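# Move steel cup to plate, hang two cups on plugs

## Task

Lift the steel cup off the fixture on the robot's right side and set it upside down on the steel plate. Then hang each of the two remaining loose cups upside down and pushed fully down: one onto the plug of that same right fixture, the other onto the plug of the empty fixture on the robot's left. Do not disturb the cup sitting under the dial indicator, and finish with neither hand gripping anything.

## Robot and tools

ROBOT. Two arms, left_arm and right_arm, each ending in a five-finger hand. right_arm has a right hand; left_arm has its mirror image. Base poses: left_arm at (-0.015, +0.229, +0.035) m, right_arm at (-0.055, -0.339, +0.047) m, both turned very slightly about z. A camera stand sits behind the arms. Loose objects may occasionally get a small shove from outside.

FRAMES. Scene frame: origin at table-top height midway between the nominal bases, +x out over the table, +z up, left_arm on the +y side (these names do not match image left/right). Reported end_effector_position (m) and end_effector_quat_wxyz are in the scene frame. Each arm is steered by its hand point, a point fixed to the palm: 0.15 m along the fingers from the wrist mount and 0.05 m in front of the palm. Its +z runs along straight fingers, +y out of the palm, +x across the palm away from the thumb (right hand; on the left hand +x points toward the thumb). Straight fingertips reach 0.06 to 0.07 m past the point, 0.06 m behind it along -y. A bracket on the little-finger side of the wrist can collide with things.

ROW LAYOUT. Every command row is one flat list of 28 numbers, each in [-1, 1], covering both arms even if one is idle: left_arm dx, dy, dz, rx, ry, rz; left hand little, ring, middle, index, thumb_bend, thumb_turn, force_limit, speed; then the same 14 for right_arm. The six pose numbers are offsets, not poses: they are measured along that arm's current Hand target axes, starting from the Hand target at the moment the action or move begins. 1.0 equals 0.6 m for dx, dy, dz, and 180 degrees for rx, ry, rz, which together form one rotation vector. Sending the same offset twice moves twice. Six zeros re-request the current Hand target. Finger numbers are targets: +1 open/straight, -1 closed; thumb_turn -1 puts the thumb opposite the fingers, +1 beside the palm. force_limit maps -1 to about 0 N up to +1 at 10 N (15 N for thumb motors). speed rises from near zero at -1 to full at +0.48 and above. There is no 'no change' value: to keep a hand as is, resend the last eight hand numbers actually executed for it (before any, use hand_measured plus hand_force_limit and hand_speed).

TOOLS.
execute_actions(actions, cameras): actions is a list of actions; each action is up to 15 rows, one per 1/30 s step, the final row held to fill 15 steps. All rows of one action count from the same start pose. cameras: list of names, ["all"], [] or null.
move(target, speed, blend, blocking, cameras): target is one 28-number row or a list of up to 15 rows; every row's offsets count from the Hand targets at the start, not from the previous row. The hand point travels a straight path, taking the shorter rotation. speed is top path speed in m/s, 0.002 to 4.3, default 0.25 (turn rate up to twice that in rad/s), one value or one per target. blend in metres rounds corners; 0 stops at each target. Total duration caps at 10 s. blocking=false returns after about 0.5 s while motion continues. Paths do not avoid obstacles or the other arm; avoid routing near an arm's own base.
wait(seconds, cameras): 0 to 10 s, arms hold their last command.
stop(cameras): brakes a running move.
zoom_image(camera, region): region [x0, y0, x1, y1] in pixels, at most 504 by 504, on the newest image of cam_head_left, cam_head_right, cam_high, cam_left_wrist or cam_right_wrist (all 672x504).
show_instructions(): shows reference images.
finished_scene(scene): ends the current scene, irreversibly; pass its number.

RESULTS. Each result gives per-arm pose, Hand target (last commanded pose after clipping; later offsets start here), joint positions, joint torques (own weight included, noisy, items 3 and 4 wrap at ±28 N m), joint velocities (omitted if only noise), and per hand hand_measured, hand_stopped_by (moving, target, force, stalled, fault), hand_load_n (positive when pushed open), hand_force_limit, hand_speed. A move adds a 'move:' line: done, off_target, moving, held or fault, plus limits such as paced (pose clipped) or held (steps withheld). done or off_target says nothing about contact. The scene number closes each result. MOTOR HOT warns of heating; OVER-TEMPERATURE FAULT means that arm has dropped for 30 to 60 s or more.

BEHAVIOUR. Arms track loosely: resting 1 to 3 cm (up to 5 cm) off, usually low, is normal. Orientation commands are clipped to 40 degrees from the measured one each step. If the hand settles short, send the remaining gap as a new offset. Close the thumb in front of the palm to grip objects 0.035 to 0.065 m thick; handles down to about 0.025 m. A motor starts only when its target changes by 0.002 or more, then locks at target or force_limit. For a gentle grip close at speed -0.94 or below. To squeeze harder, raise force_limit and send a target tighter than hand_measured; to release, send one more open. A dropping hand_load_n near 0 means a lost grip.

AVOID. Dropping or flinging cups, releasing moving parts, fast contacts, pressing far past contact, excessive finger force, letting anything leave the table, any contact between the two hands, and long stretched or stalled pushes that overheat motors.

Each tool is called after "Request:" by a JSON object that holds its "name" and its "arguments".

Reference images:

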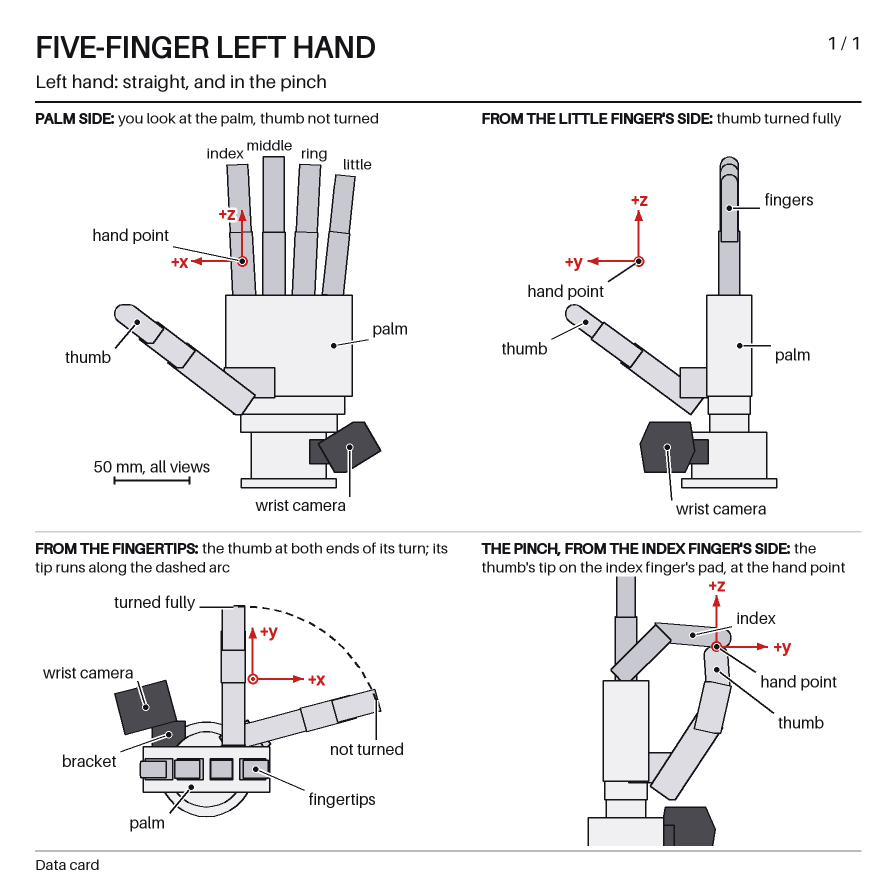

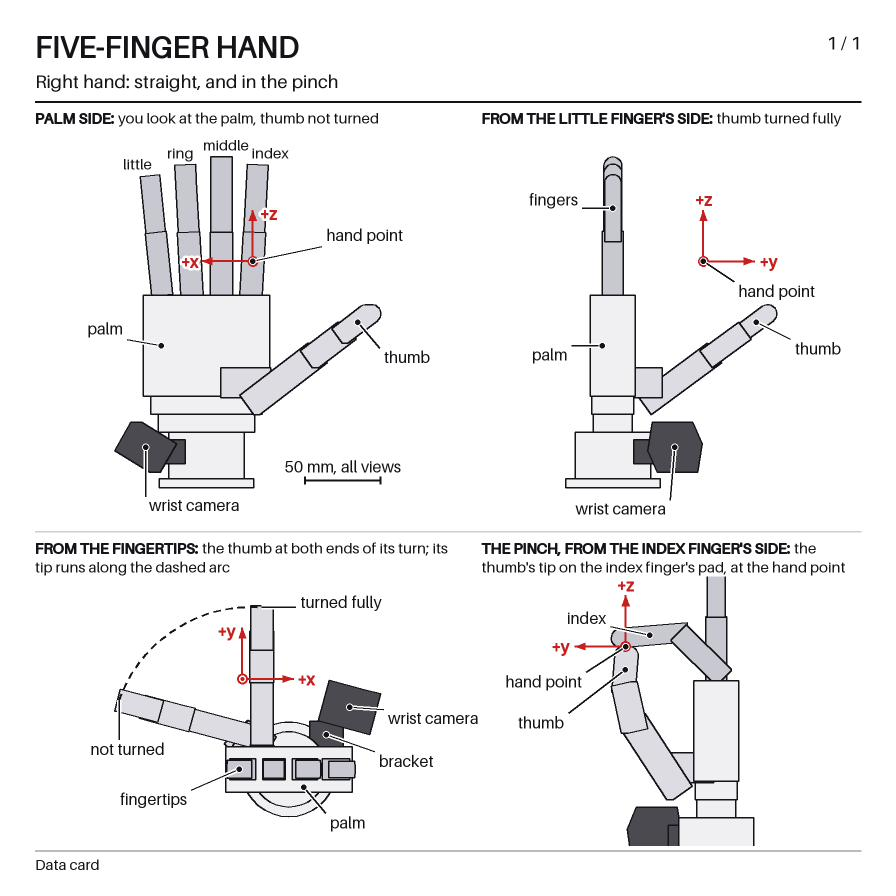

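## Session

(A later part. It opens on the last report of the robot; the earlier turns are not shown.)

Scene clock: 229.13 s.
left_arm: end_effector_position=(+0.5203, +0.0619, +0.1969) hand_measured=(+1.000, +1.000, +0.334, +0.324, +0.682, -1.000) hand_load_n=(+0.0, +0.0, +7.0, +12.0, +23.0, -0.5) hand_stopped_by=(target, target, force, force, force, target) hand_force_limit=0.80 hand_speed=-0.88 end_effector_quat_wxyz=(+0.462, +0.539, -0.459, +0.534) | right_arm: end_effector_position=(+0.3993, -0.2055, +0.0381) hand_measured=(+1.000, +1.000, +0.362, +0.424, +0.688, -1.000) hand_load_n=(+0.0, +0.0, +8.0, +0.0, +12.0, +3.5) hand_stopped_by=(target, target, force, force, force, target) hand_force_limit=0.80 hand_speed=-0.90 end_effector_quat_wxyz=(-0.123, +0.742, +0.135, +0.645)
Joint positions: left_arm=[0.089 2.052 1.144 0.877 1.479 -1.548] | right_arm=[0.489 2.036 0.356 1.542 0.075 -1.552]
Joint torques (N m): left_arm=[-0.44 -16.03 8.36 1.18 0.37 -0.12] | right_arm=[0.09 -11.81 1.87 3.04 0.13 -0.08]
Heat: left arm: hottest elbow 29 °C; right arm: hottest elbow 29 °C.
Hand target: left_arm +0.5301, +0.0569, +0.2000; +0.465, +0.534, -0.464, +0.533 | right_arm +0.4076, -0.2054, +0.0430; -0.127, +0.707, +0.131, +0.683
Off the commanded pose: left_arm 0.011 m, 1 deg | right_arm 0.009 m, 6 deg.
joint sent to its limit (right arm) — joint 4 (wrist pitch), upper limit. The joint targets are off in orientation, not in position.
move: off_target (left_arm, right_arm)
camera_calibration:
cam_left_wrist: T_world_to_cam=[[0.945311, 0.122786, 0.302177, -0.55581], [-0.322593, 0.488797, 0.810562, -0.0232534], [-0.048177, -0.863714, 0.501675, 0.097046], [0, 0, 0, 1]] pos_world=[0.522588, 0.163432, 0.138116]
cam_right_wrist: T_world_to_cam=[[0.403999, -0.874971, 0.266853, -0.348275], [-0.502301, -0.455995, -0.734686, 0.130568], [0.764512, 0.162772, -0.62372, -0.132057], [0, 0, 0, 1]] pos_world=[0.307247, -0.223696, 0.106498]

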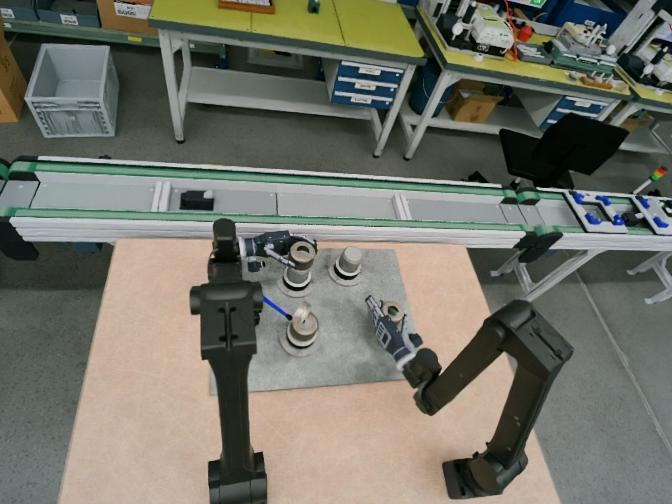

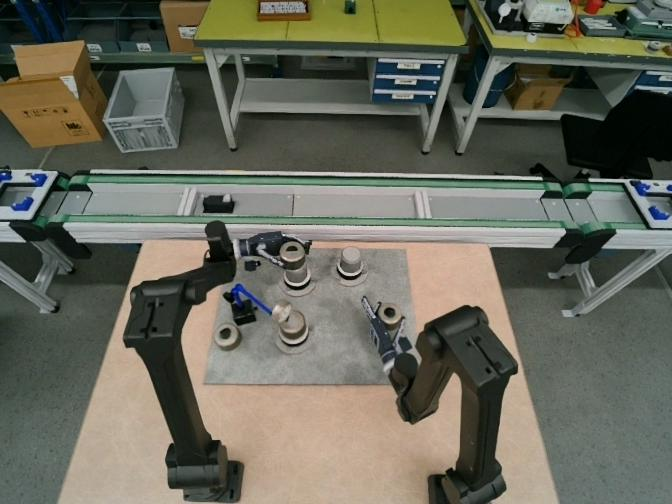

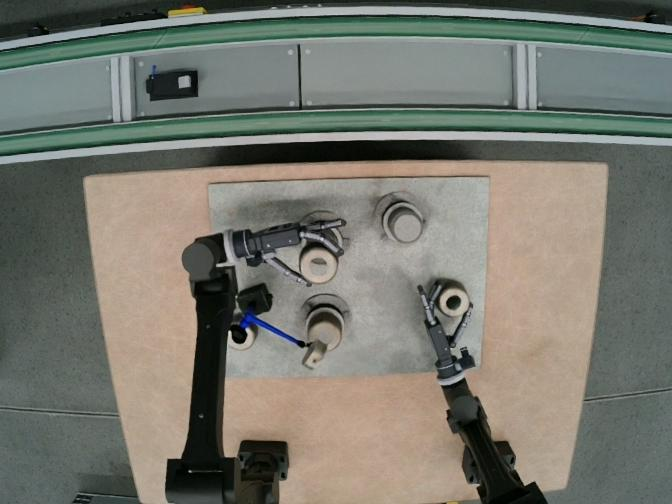

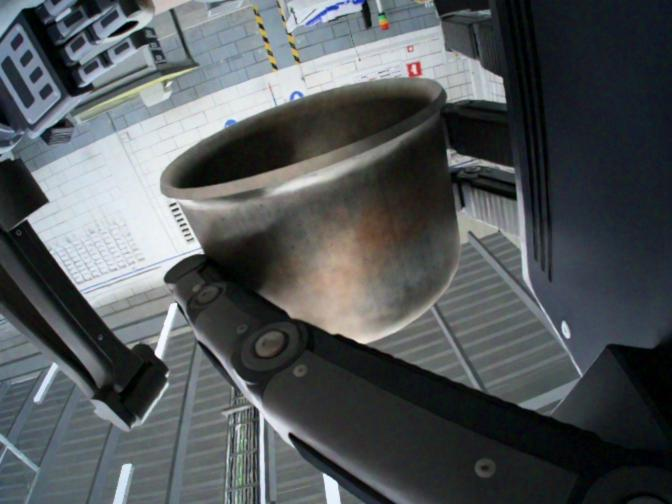

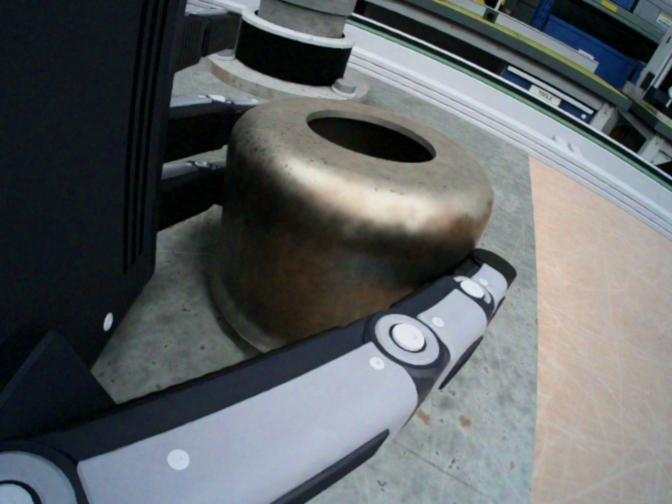

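Request:
{"name": "move", "arguments": {"target": [[-0.045,-0.0013,0.0058,0,0,0,1,1,0,0,0.2,-1,0.8,-0.88,0.0018,0.0024,0.0526,0,0,0,1,1,0,0,0.2,-1,0.8,-0.9],[-0.08,-0.0013,0.0058,0,0,0,1,1,0,0,0.2,-1,0.8,-0.88,-0.0148,0.0024,0.0532,0,0,0,1,1,0,0,0.2,-1,0.8,-0.9]], "speed": 0.08, "cameras": ["cam_high","cam_left_wrist","cam_right_wrist","cam_head_right"]}}

Request:
{"name": "zoom_image", "arguments": {"camera": "cam_high", "region": [170, 180, 370, 380]}}

Request:
{"name": "zoom_image", "arguments": {"camera": "cam_head_right", "region": [240, 200, 360, 320]}}

Scene clock: 238.87 s.
left_arm: end_effector_position=(+0.5242, +0.0589, +0.1589) hand_measured=(+1.000, +1.000, +0.334, +0.324, +0.682, -1.000) hand_load_n=(+0.0, +0.0, +7.0, +11.5, +23.0, -0.5) hand_stopped_by=(target, target, force, force, force, target) hand_force_limit=0.80 hand_speed=-0.88 end_effector_quat_wxyz=(+0.461, +0.537, -0.463, +0.534) | right_arm: end_effector_position=(+0.4311, -0.1941, +0.0358) hand_measured=(+1.000, +1.000, +0.362, +0.424, +0.688, -1.000) hand_load_n=(+0.0, +0.0, +6.5, +0.0, +11.0, +2.0) hand_stopped_by=(target, target, force, force, force, target) hand_force_limit=0.80 hand_speed=-0.90 end_effector_quat_wxyz=(-0.128, +0.726, +0.131, +0.663)
Joint positions: left_arm=[0.083 2.137 1.164 0.92 1.478 -1.519] | right_arm=[0.479 2.093 0.449 1.556 0.064 -1.553]
Joint torques (N m): left_arm=[0.38 -15.97 7.27 1.99 0.15 -0.14] | right_arm=[-0.21 -12.34 2.17 2.5 -0.01 -0.12]
Heat: left arm: hottest elbow 30 °C; right arm: hottest elbow 28 °C.
Hand target: left_arm +0.5313, +0.0537, +0.1520; +0.465, +0.534, -0.464, +0.533 | right_arm +0.4375, -0.1956, +0.0329; -0.127, +0.708, +0.131, +0.683
Off the commanded pose: left_arm 0.011 m, 1 deg | right_arm 0.007 m, 3 deg.
joint sent to its limit (right arm) — joint 4 (wrist pitch), upper limit. The joint targets still meet the commanded pose.
move: off_target (left_arm, right_arm)
camera_calibration:
cam_left_wrist: T_world_to_cam=[[0.943633, 0.117284, 0.309516, -0.547681], [-0.326222, 0.487745, 0.809743, 0.0124201], [-0.0559948, -0.865072, 0.498513, 0.118439], [0, 0, 0, 1]] pos_world=[0.527494, 0.160635, 0.100416]
cam_right_wrist: T_world_to_cam=[[0.39187, -0.880663, 0.266216, -0.346419], [-0.469043, -0.440166, -0.765672, 0.139885], [0.791478, 0.175177, -0.585556, -0.170164], [0, 0, 0, 1]] pos_world=[0.336045, -0.213697, 0.0996875]
Images, in order (width x height): cam_head_right 672x504, cam_high 672x504, cam_left_wrist 672x504, cam_right_wrist 672x504.

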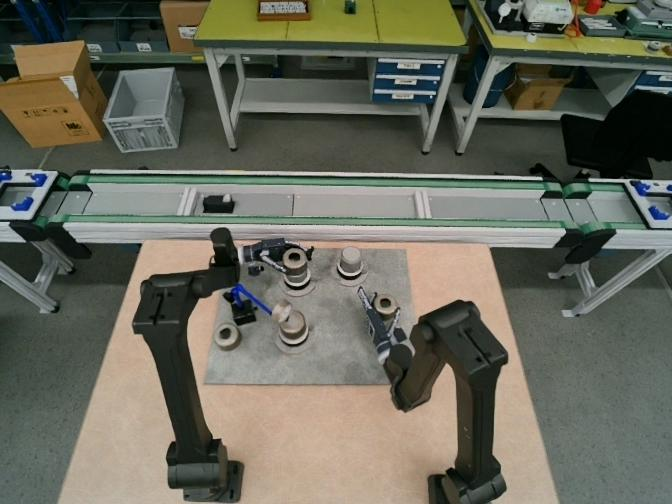

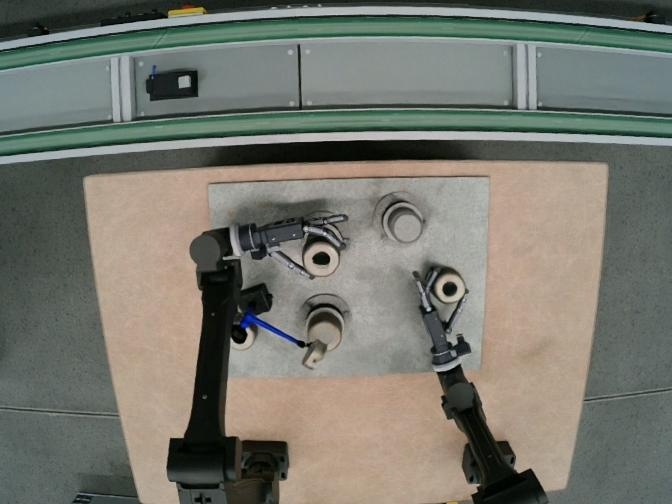

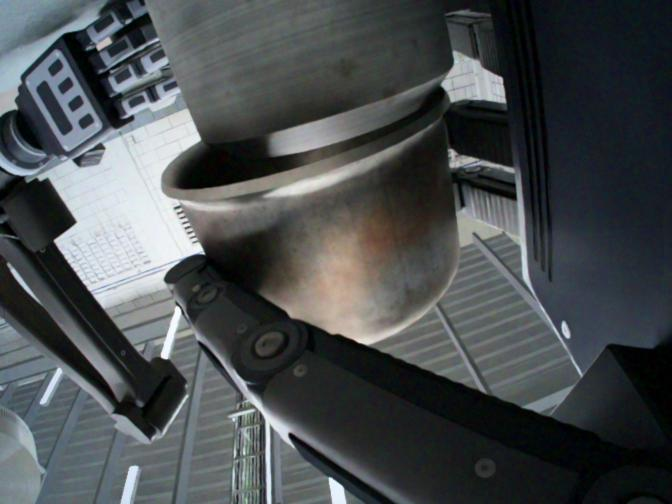

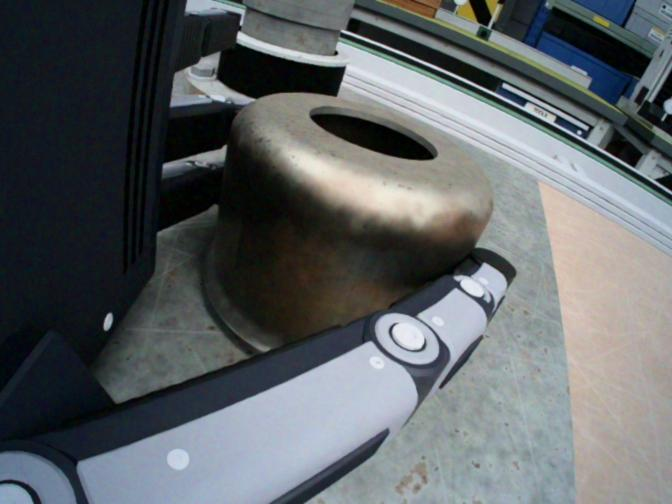

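Scaled by 2.520 from the camera's 672x504 image, which has a finer 960x720 frame.

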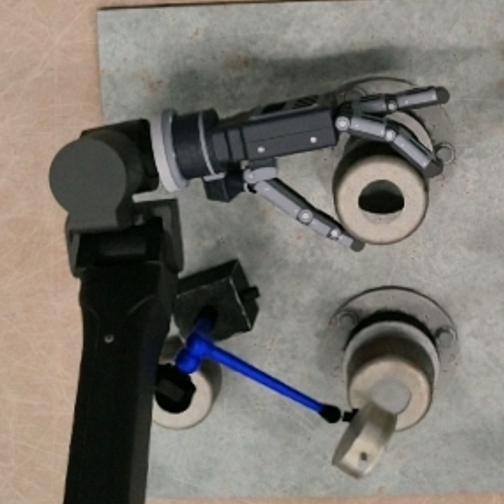

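Scaled by 4.200 from the camera's 672x504 image, which has a finer 960x720 frame.

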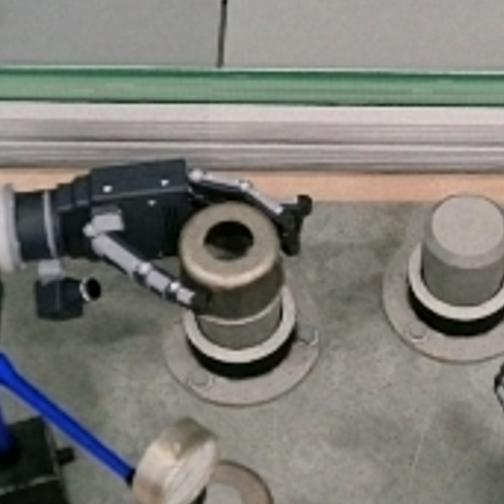

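Request:
{"name": "move", "arguments": {"target": [0.0,-0.0107,0.0015,0,0,0,1,1,0,0,0.2,-1,0.8,-0.88,-0.0133,0,0.0004,0,0,0,1,1,0,0,0.2,-1,0.8,-0.9], "speed": 0.06, "cameras": ["cam_high","cam_left_wrist","cam_right_wrist","cam_head_right"]}}

Request:
{"name": "zoom_image", "arguments": {"camera": "cam_head_right", "region": [270, 210, 420, 360]}}

Scene clock: 247.83 s.
left_arm: end_effector_position=(+0.5289, +0.0588, +0.1546) hand_measured=(+1.000, +1.000, +0.334, +0.324, +0.682, -1.000) hand_load_n=(+0.0, +0.0, +7.0, +11.5, +23.0, -0.5) hand_stopped_by=(target, target, force, force, force, target) hand_force_limit=0.80 hand_speed=-0.88 end_effector_quat_wxyz=(+0.461, +0.537, -0.463, +0.534) | right_arm: end_effector_position=(+0.4328, -0.1961, +0.0329) hand_measured=(+1.000, +1.000, +0.362, +0.424, +0.688, -1.000) hand_load_n=(+0.0, +0.0, +4.5, +1.0, +10.0, +1.0) hand_stopped_by=(target, target, force, force, force, target) hand_force_limit=0.80 hand_speed=-0.90 end_effector_quat_wxyz=(-0.125, +0.726, +0.129, +0.664)
Joint positions: left_arm=[0.083 2.154 1.182 0.92 1.478 -1.519] | right_arm=[0.475 2.107 0.455 1.564 0.068 -1.556]
Joint torques (N m): left_arm=[-0.26 -16.15 7.62 1.65 0.16 -0.19] | right_arm=[0.15 -11.93 2.15 2.25 -0.08 -0.08]
Heat: left arm: hottest elbow 31 °C; right arm: hottest elbow 28 °C.
Hand target: left_arm +0.5377, +0.0535, +0.1519; +0.465, +0.534, -0.464, +0.532 | right_arm +0.4376, -0.1955, +0.0250; -0.127, +0.707, +0.131, +0.683
Off the commanded pose: left_arm 0.011 m, 1 deg | right_arm 0.009 m, 3 deg.
joint sent to its limit (right arm) — joint 4 (wrist pitch), upper limit. The joint targets are off in orientation, not in position.
move: off_target (left_arm, right_arm)
camera_calibration:
cam_left_wrist: T_world_to_cam=[[0.943589, 0.116605, 0.309909, -0.550773], [-0.326213, 0.4879, 0.809653, 0.0174955], [-0.056795, -0.865076, 0.498415, 0.121201], [0, 0, 0, 1]] pos_world=[0.532294, 0.160535, 0.0961159]
cam_right_wrist: T_world_to_cam=[[0.385377, -0.882555, 0.269407, -0.345685], [-0.470897, -0.439176, -0.765102, 0.138594], [0.793562, 0.16799, -0.584841, -0.175231], [0, 0, 0, 1]] pos_world=[0.33754, -0.214782, 0.0966862]
Images, in order (width x height): cam_head_right 672x504, cam_high 672x504, cam_left_wrist 672x504, cam_right_wrist 672x504.

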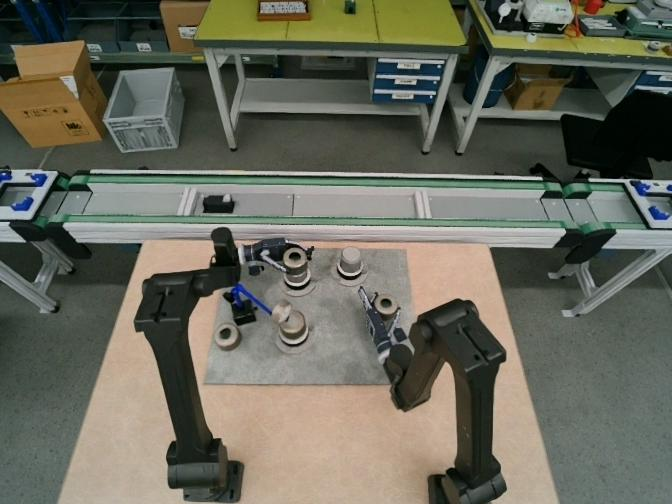

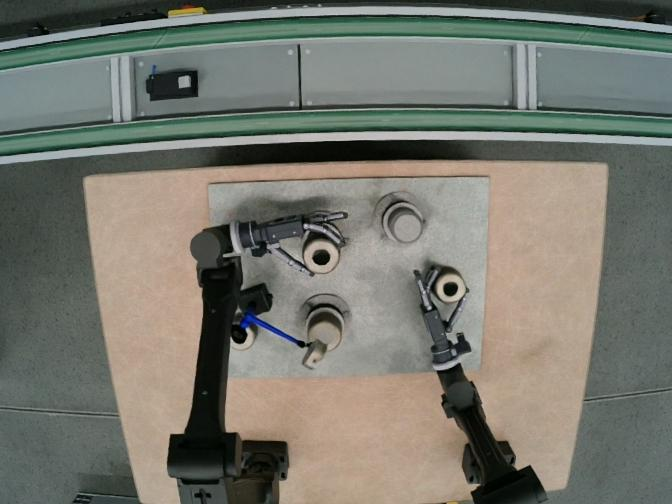

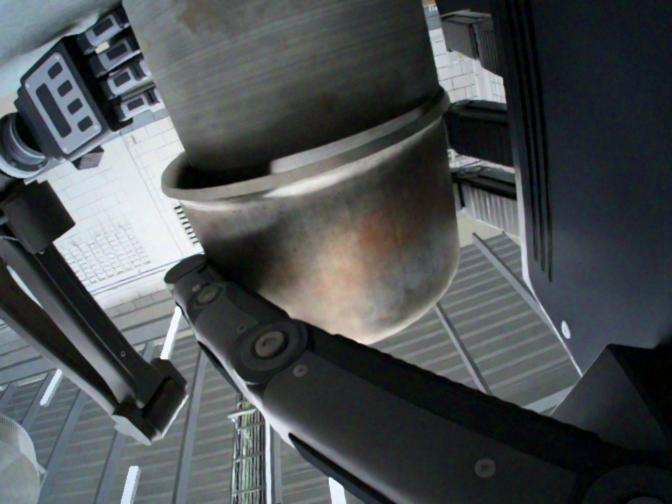

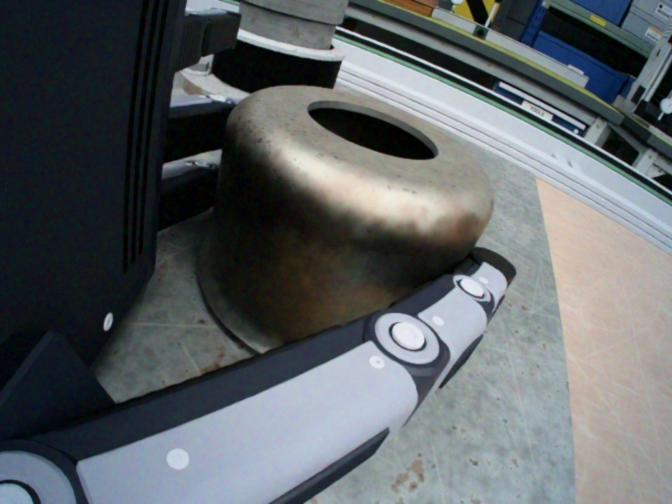

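Scaled by 3.360 from the camera's 672x504 image, which has a finer 960x720 frame.

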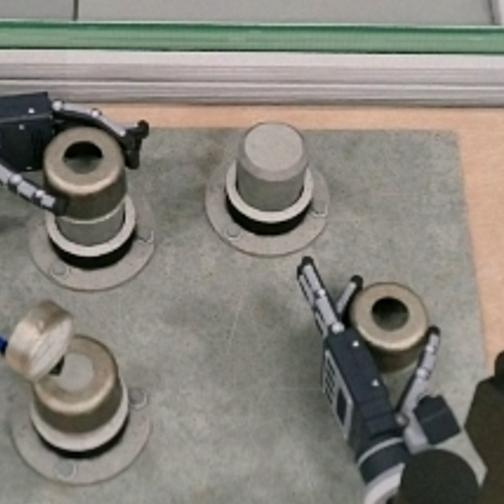

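Request:
{"name": "move", "arguments": {"target": [[-0.02,-0.0017,0.0002,0,0,0,1,1,0,0,0.2,-1,0.8,-0.88,0,0,0,0,0,0,1,1,1,1,1,-1,0.8,-0.75],[-0.02,-0.0017,0.0002,0,0,0,1,1,0,0,0.2,-1,0.8,-0.88,0.2,0,-0.005,0,0,0,1,1,1,1,1,-1,0.8,-0.75]], "speed": [0.04,0.15], "cameras": ["cam_high","cam_left_wrist","cam_right_wrist","cam_head_right"]}}

Request:
{"name": "zoom_image", "arguments": {"camera": "cam_head_right", "region": [240, 200, 360, 320]}}

Request:
{"name": "zoom_image", "arguments": {"camera": "cam_high", "region": [260, 180, 380, 300]}}

Scene clock: 259.87 s.
left_arm: end_effector_position=(+0.5330, +0.0585, +0.1432) hand_measured=(+1.000, +1.000, +0.334, +0.324, +0.682, -1.000) hand_load_n=(+0.0, +0.0, +7.5, +12.0, +23.0, -1.0) hand_stopped_by=(target, target, force, force, force, target) hand_force_limit=0.80 hand_speed=-0.88 end_effector_quat_wxyz=(+0.461, +0.540, -0.459, +0.533) | right_arm: end_effector_position=(+0.4403, -0.1911, +0.1509) hand_measured=(+1.000, +1.000, +1.000, +1.000, +1.000, -1.000) hand_load_n=(+0.0, +0.0, +0.0, +0.0, +0.0, +0.0) hand_stopped_by=(target, target, target, target, target, target) hand_force_limit=0.80 hand_speed=-0.75 end_effector_quat_wxyz=(-0.133, +0.700, +0.127, +0.690)
Joint positions: left_arm=[0.082 2.182 1.194 0.928 1.471 -1.519] | right_arm=[0.475 1.667 0.421 1.233 0.059 -1.558]
Joint torques (N m): left_arm=[-0.26 -16.5 7.12 2.11 0.43 -0.17] | right_arm=[0.03 -12.28 3.47 1.36 -0.07 -0.12]
Heat: left arm: hottest elbow 32 °C; right arm: hottest elbow 27 °C.
Hand target: left_arm +0.5387, +0.0536, +0.1400; +0.465, +0.534, -0.464, +0.533 | right_arm +0.4388, -0.1951, +0.1451; -0.127, +0.707, +0.131, +0.683
Off the commanded pose: left_arm 0.008 m, 1 deg | right_arm 0.007 m, 1 deg.
move: done
camera_calibration:
cam_left_wrist: T_world_to_cam=[[0.945455, 0.122332, 0.301909, -0.551268], [-0.322288, 0.486068, 0.812323, 0.0258152], [-0.0473747, -0.865317, 0.498981, 0.121741], [0, 0, 0, 1]] pos_world=[0.535287, 0.160235, 0.0847159]
cam_right_wrist: T_world_to_cam=[[0.374654, -0.887045, 0.269788, -0.372142], [-0.412986, -0.420182, -0.808016, 0.219201], [0.830106, 0.191307, -0.52376, -0.133839], [0, 0, 0, 1]] pos_world=[0.341053, -0.212398, 0.207418]
Images, in order (width x height): cam_head_right 672x504, cam_high 672x504, cam_left_wrist 672x504, cam_right_wrist 672x504.

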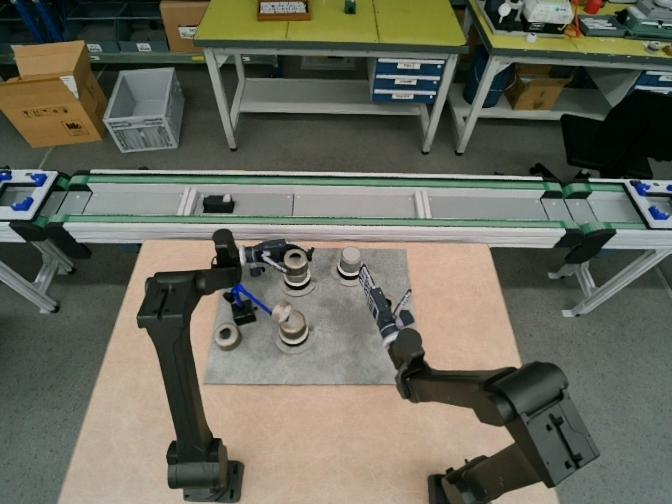

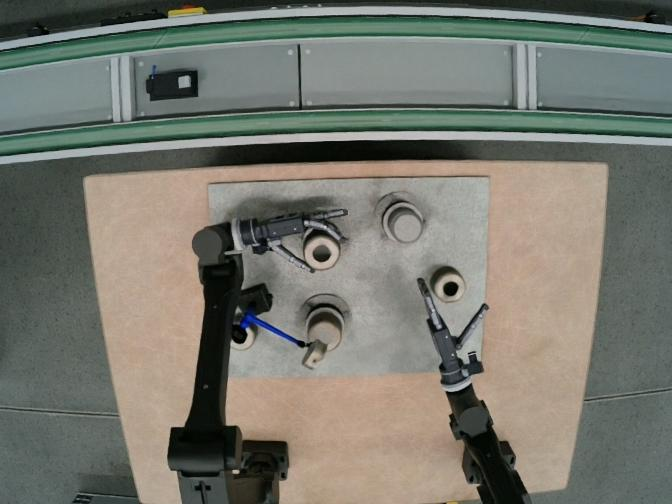

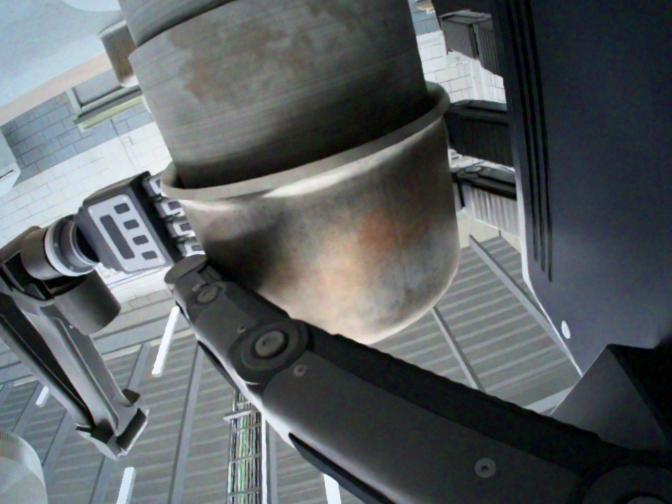

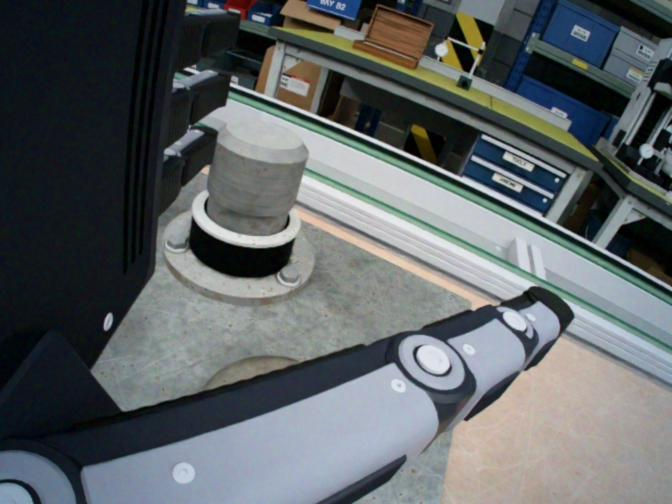

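Scaled by 4.200 from the camera's 672x504 image, which has a finer 960x720 frame.

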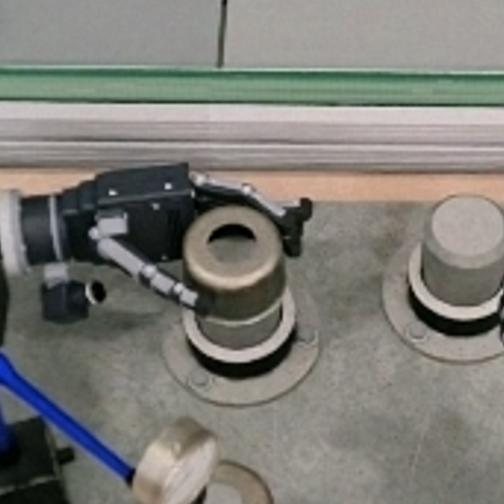

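Scaled by 4.200 from the camera's 672x504 image, which has a finer 960x720 frame.

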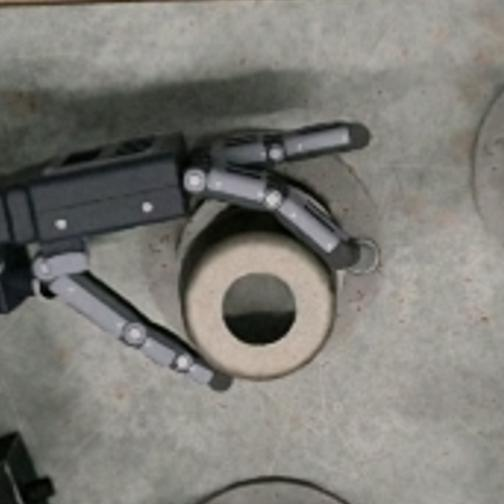

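Request:
{"name": "move", "arguments": {"target": [-0.0233,0.0033,-0.0005,0,0,0,1,1,0,0,0.2,-1,0.8,-0.88,0.1773,-0.1411,0.068,0.2167,0,0,1,1,1,1,1,-1,0.8,-0.75], "speed": 0.12, "cameras": ["cam_high","cam_left_wrist","cam_head_left","cam_head_right"]}}

Request:
{"name": "zoom_image", "arguments": {"camera": "cam_head_right", "region": [240, 200, 360, 320]}}

Request:
{"name": "zoom_image", "arguments": {"camera": "cam_high", "region": [260, 180, 380, 300]}}

Scene clock: 268.47 s.
left_arm: end_effector_position=(+0.5329, +0.0584, +0.1339) hand_measured=(+1.000, +1.000, +0.334, +0.324, +0.682, -1.000) hand_load_n=(+0.0, +0.0, +7.5, +12.0, +22.5, +0.0) hand_stopped_by=(target, target, force, force, force, target) hand_force_limit=0.80 hand_speed=-0.88 end_effector_quat_wxyz=(+0.458, +0.538, -0.461, +0.536) | right_arm: end_effector_position=(+0.4351, -0.0999, +0.2253) hand_measured=(+1.000, +1.000, +1.000, +1.000, +1.000, -1.000) hand_load_n=(+0.0, +0.0, +0.0, +0.0, +0.0, +0.5) hand_stopped_by=(target, target, target, target, target, target) hand_force_limit=0.80 hand_speed=-0.75 end_effector_quat_wxyz=(-0.364, +0.638, +0.347, +0.584)
Joint positions: left_arm=[0.082 2.203 1.196 0.957 1.469 -1.519] | right_arm=[0.331 1.421 0.573 0.773 -0.768 -1.564]
Joint torques (N m): left_arm=[-0.32 -15.56 6.68 1.91 0.5 -0.13] | right_arm=[-0.21 -12.92 9.39 1.22 -0.13 -0.13]
Heat: left arm: hottest elbow 32 °C; right arm: hottest elbow 28 °C.
Hand target: left_arm +0.5367, +0.0536, +0.1260; +0.465, +0.534, -0.464, +0.533 | right_arm +0.4499, -0.1003, +0.2501; -0.356, +0.624, +0.351, +0.600
Off the commanded pose: left_arm 0.010 m, 1 deg | right_arm 0.029 m, 3 deg.
move: off_target (right_arm)
camera_calibration:
cam_left_wrist: T_world_to_cam=[[0.941894, 0.124342, 0.31205, -0.547868], [-0.332073, 0.484698, 0.809194, 0.0390506], [-0.0506331, -0.865798, 0.497825, 0.128251], [0, 0, 0, 1]] pos_world=[0.535495, 0.160235, 0.0755159]
Images, in order (width x height): cam_head_left 672x504, cam_head_right 672x504, cam_high 672x504, cam_left_wrist 672x504.

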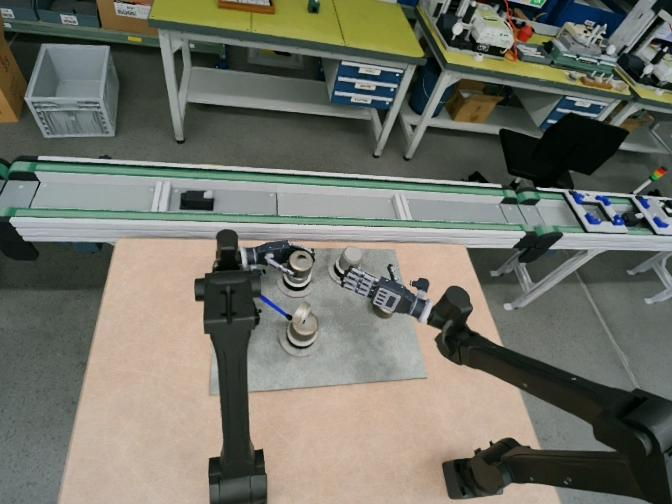

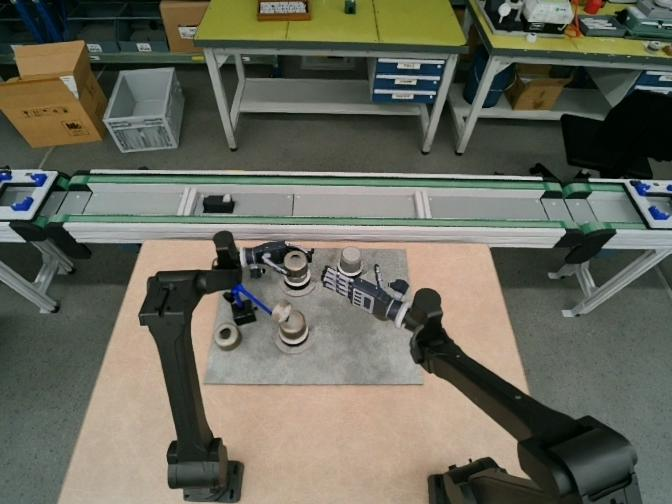

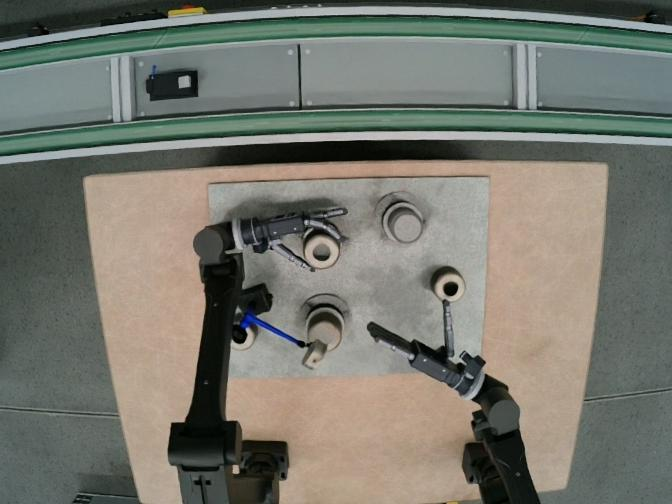

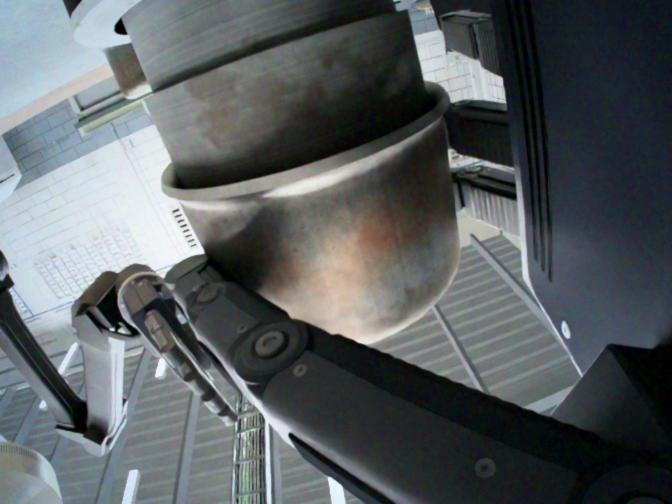

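Scaled by 4.200 from the camera's 672x504 image, which has a finer 960x720 frame.

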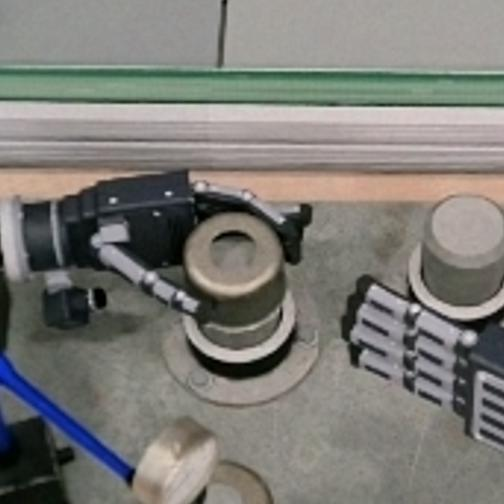

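Scaled by 4.200 from the camera's 672x504 image, which has a finer 960x720 frame.

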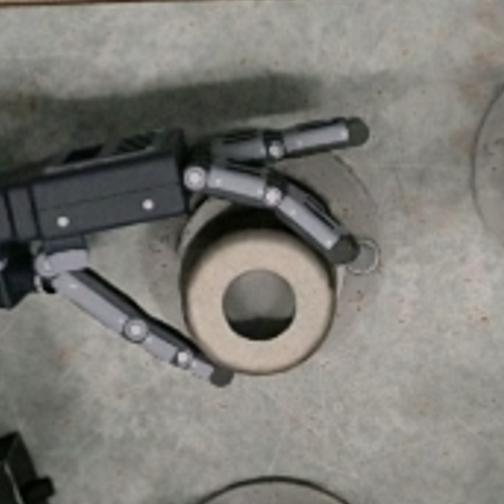

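Request:
{"name": "move", "arguments": {"target": [-0.022,0.0,0,0,0,0,1,1,0,0,0.2,-1,0.8,-0.88,0,0,0,0,0,0,1,1,1,1,1,-1,0.8,-0.75], "speed": 0.05, "cameras": ["cam_high","cam_left_wrist","cam_head_left","cam_head_right"]}}

Request:
{"name": "zoom_image", "arguments": {"camera": "cam_head_right", "region": [240, 200, 360, 320]}}

Scene clock: 271.73 s.
left_arm: end_effector_position=(+0.5335, +0.0585, +0.1241) hand_measured=(+1.000, +1.000, +0.334, +0.324, +0.682, -1.000) hand_load_n=(+0.0, +0.0, +7.0, +12.0, +22.5, +0.5) hand_stopped_by=(target, target, force, force, force, target) hand_force_limit=0.80 hand_speed=-0.88 end_effector_quat_wxyz=(+0.459, +0.539, -0.461, +0.535) | right_arm: end_effector_position=(+0.4351, -0.0999, +0.2252) hand_measured=(+1.000, +1.000, +1.000, +1.000, +1.000, -1.000) hand_load_n=(+0.5, +0.0, +0.0, +0.0, +0.0, +0.0) hand_stopped_by=(target, target, target, target, target, target) hand_force_limit=0.80 hand_speed=-0.75 end_effector_quat_wxyz=(-0.364, +0.638, +0.347, +0.583)
Joint positions: left_arm=[0.082 2.227 1.203 0.976 1.47 -1.525] | right_arm=[0.331 1.421 0.573 0.772 -0.768 -1.564]
Joint torques (N m): left_arm=[-0.26 -15.56 6.65 2.03 0.5 -0.03] | right_arm=[-0.26 -12.81 9.36 1.14 -0.12 -0.13]
Heat: left arm: hottest elbow 32 °C; right arm: hottest elbow 28 °C.
Hand target: left_arm +0.5367, +0.0536, +0.1128; +0.465, +0.534, -0.464, +0.533 | right_arm +0.4499, -0.1003, +0.2500; -0.356, +0.624, +0.351, +0.600
Off the commanded pose: left_arm 0.013 m, 1 deg | right_arm 0.029 m, 3 deg.
move: off_target (left_arm, right_arm)
camera_calibration:
cam_left_wrist: T_world_to_cam=[[0.943205, 0.123461, 0.308419, -0.545571], [-0.328457, 0.48576, 0.810033, 0.0450638], [-0.0498099, -0.865329, 0.498723, 0.132629], [0, 0, 0, 1]] pos_world=[0.535992, 0.160235, 0.0656159]
Images, in order (width x height): cam_head_left 672x504, cam_head_right 672x504, cam_high 672x504, cam_left_wrist 672x504.

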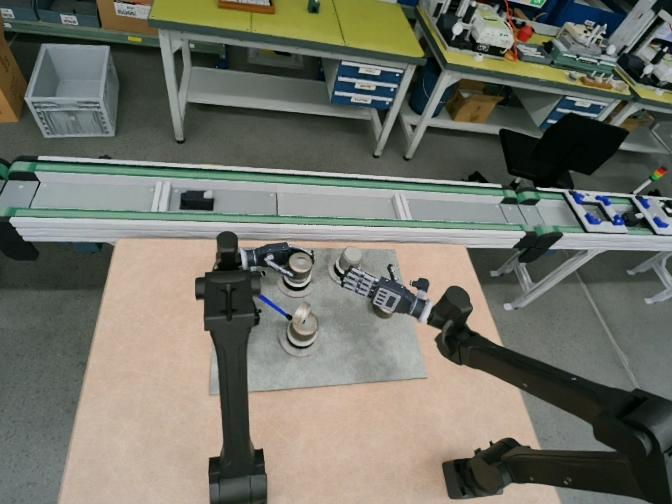

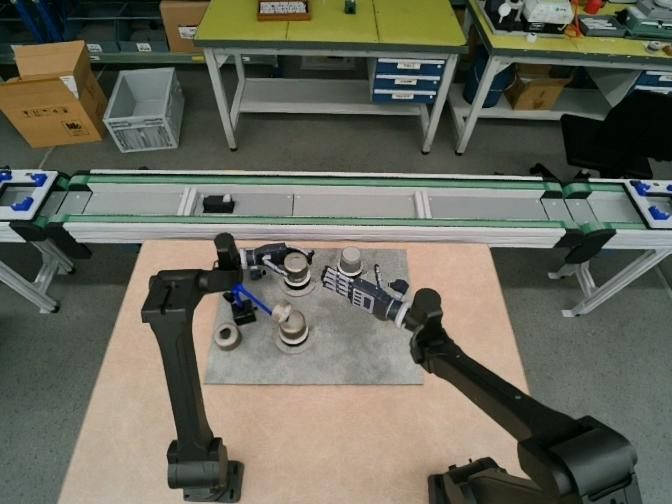

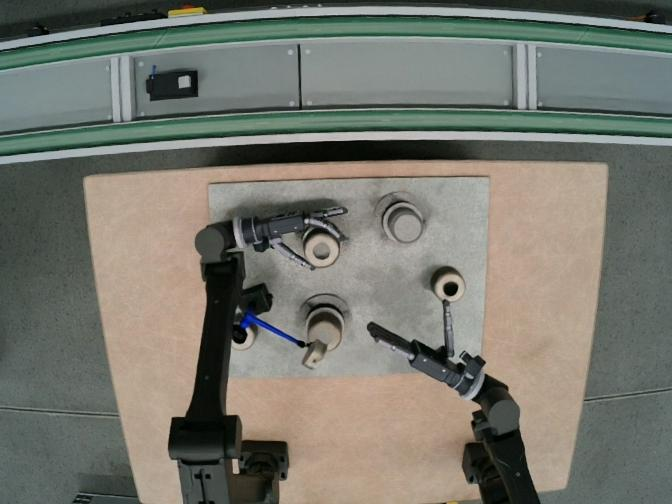

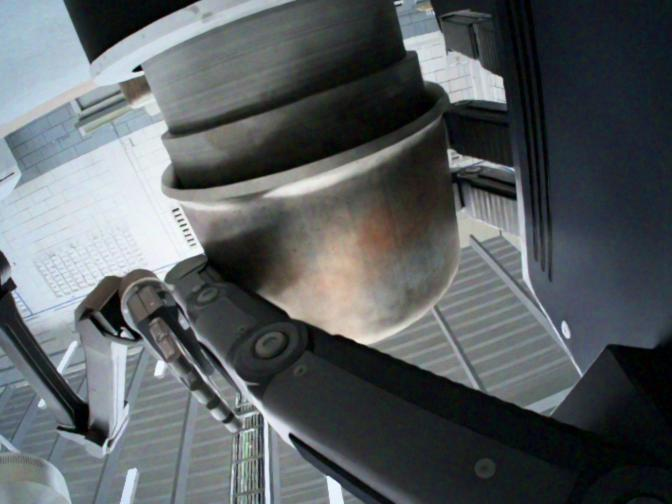

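Scaled by 4.200 from the camera's 672x504 image, which has a finer 960x720 frame.

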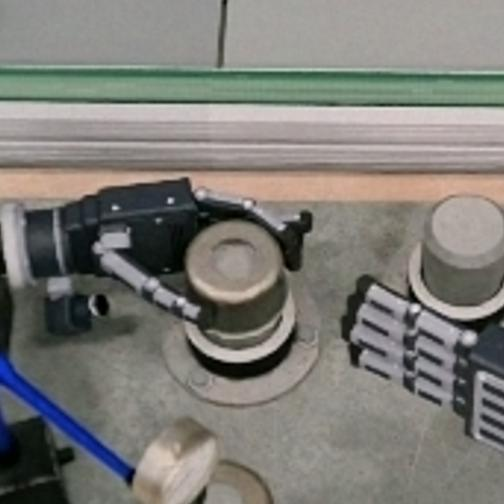

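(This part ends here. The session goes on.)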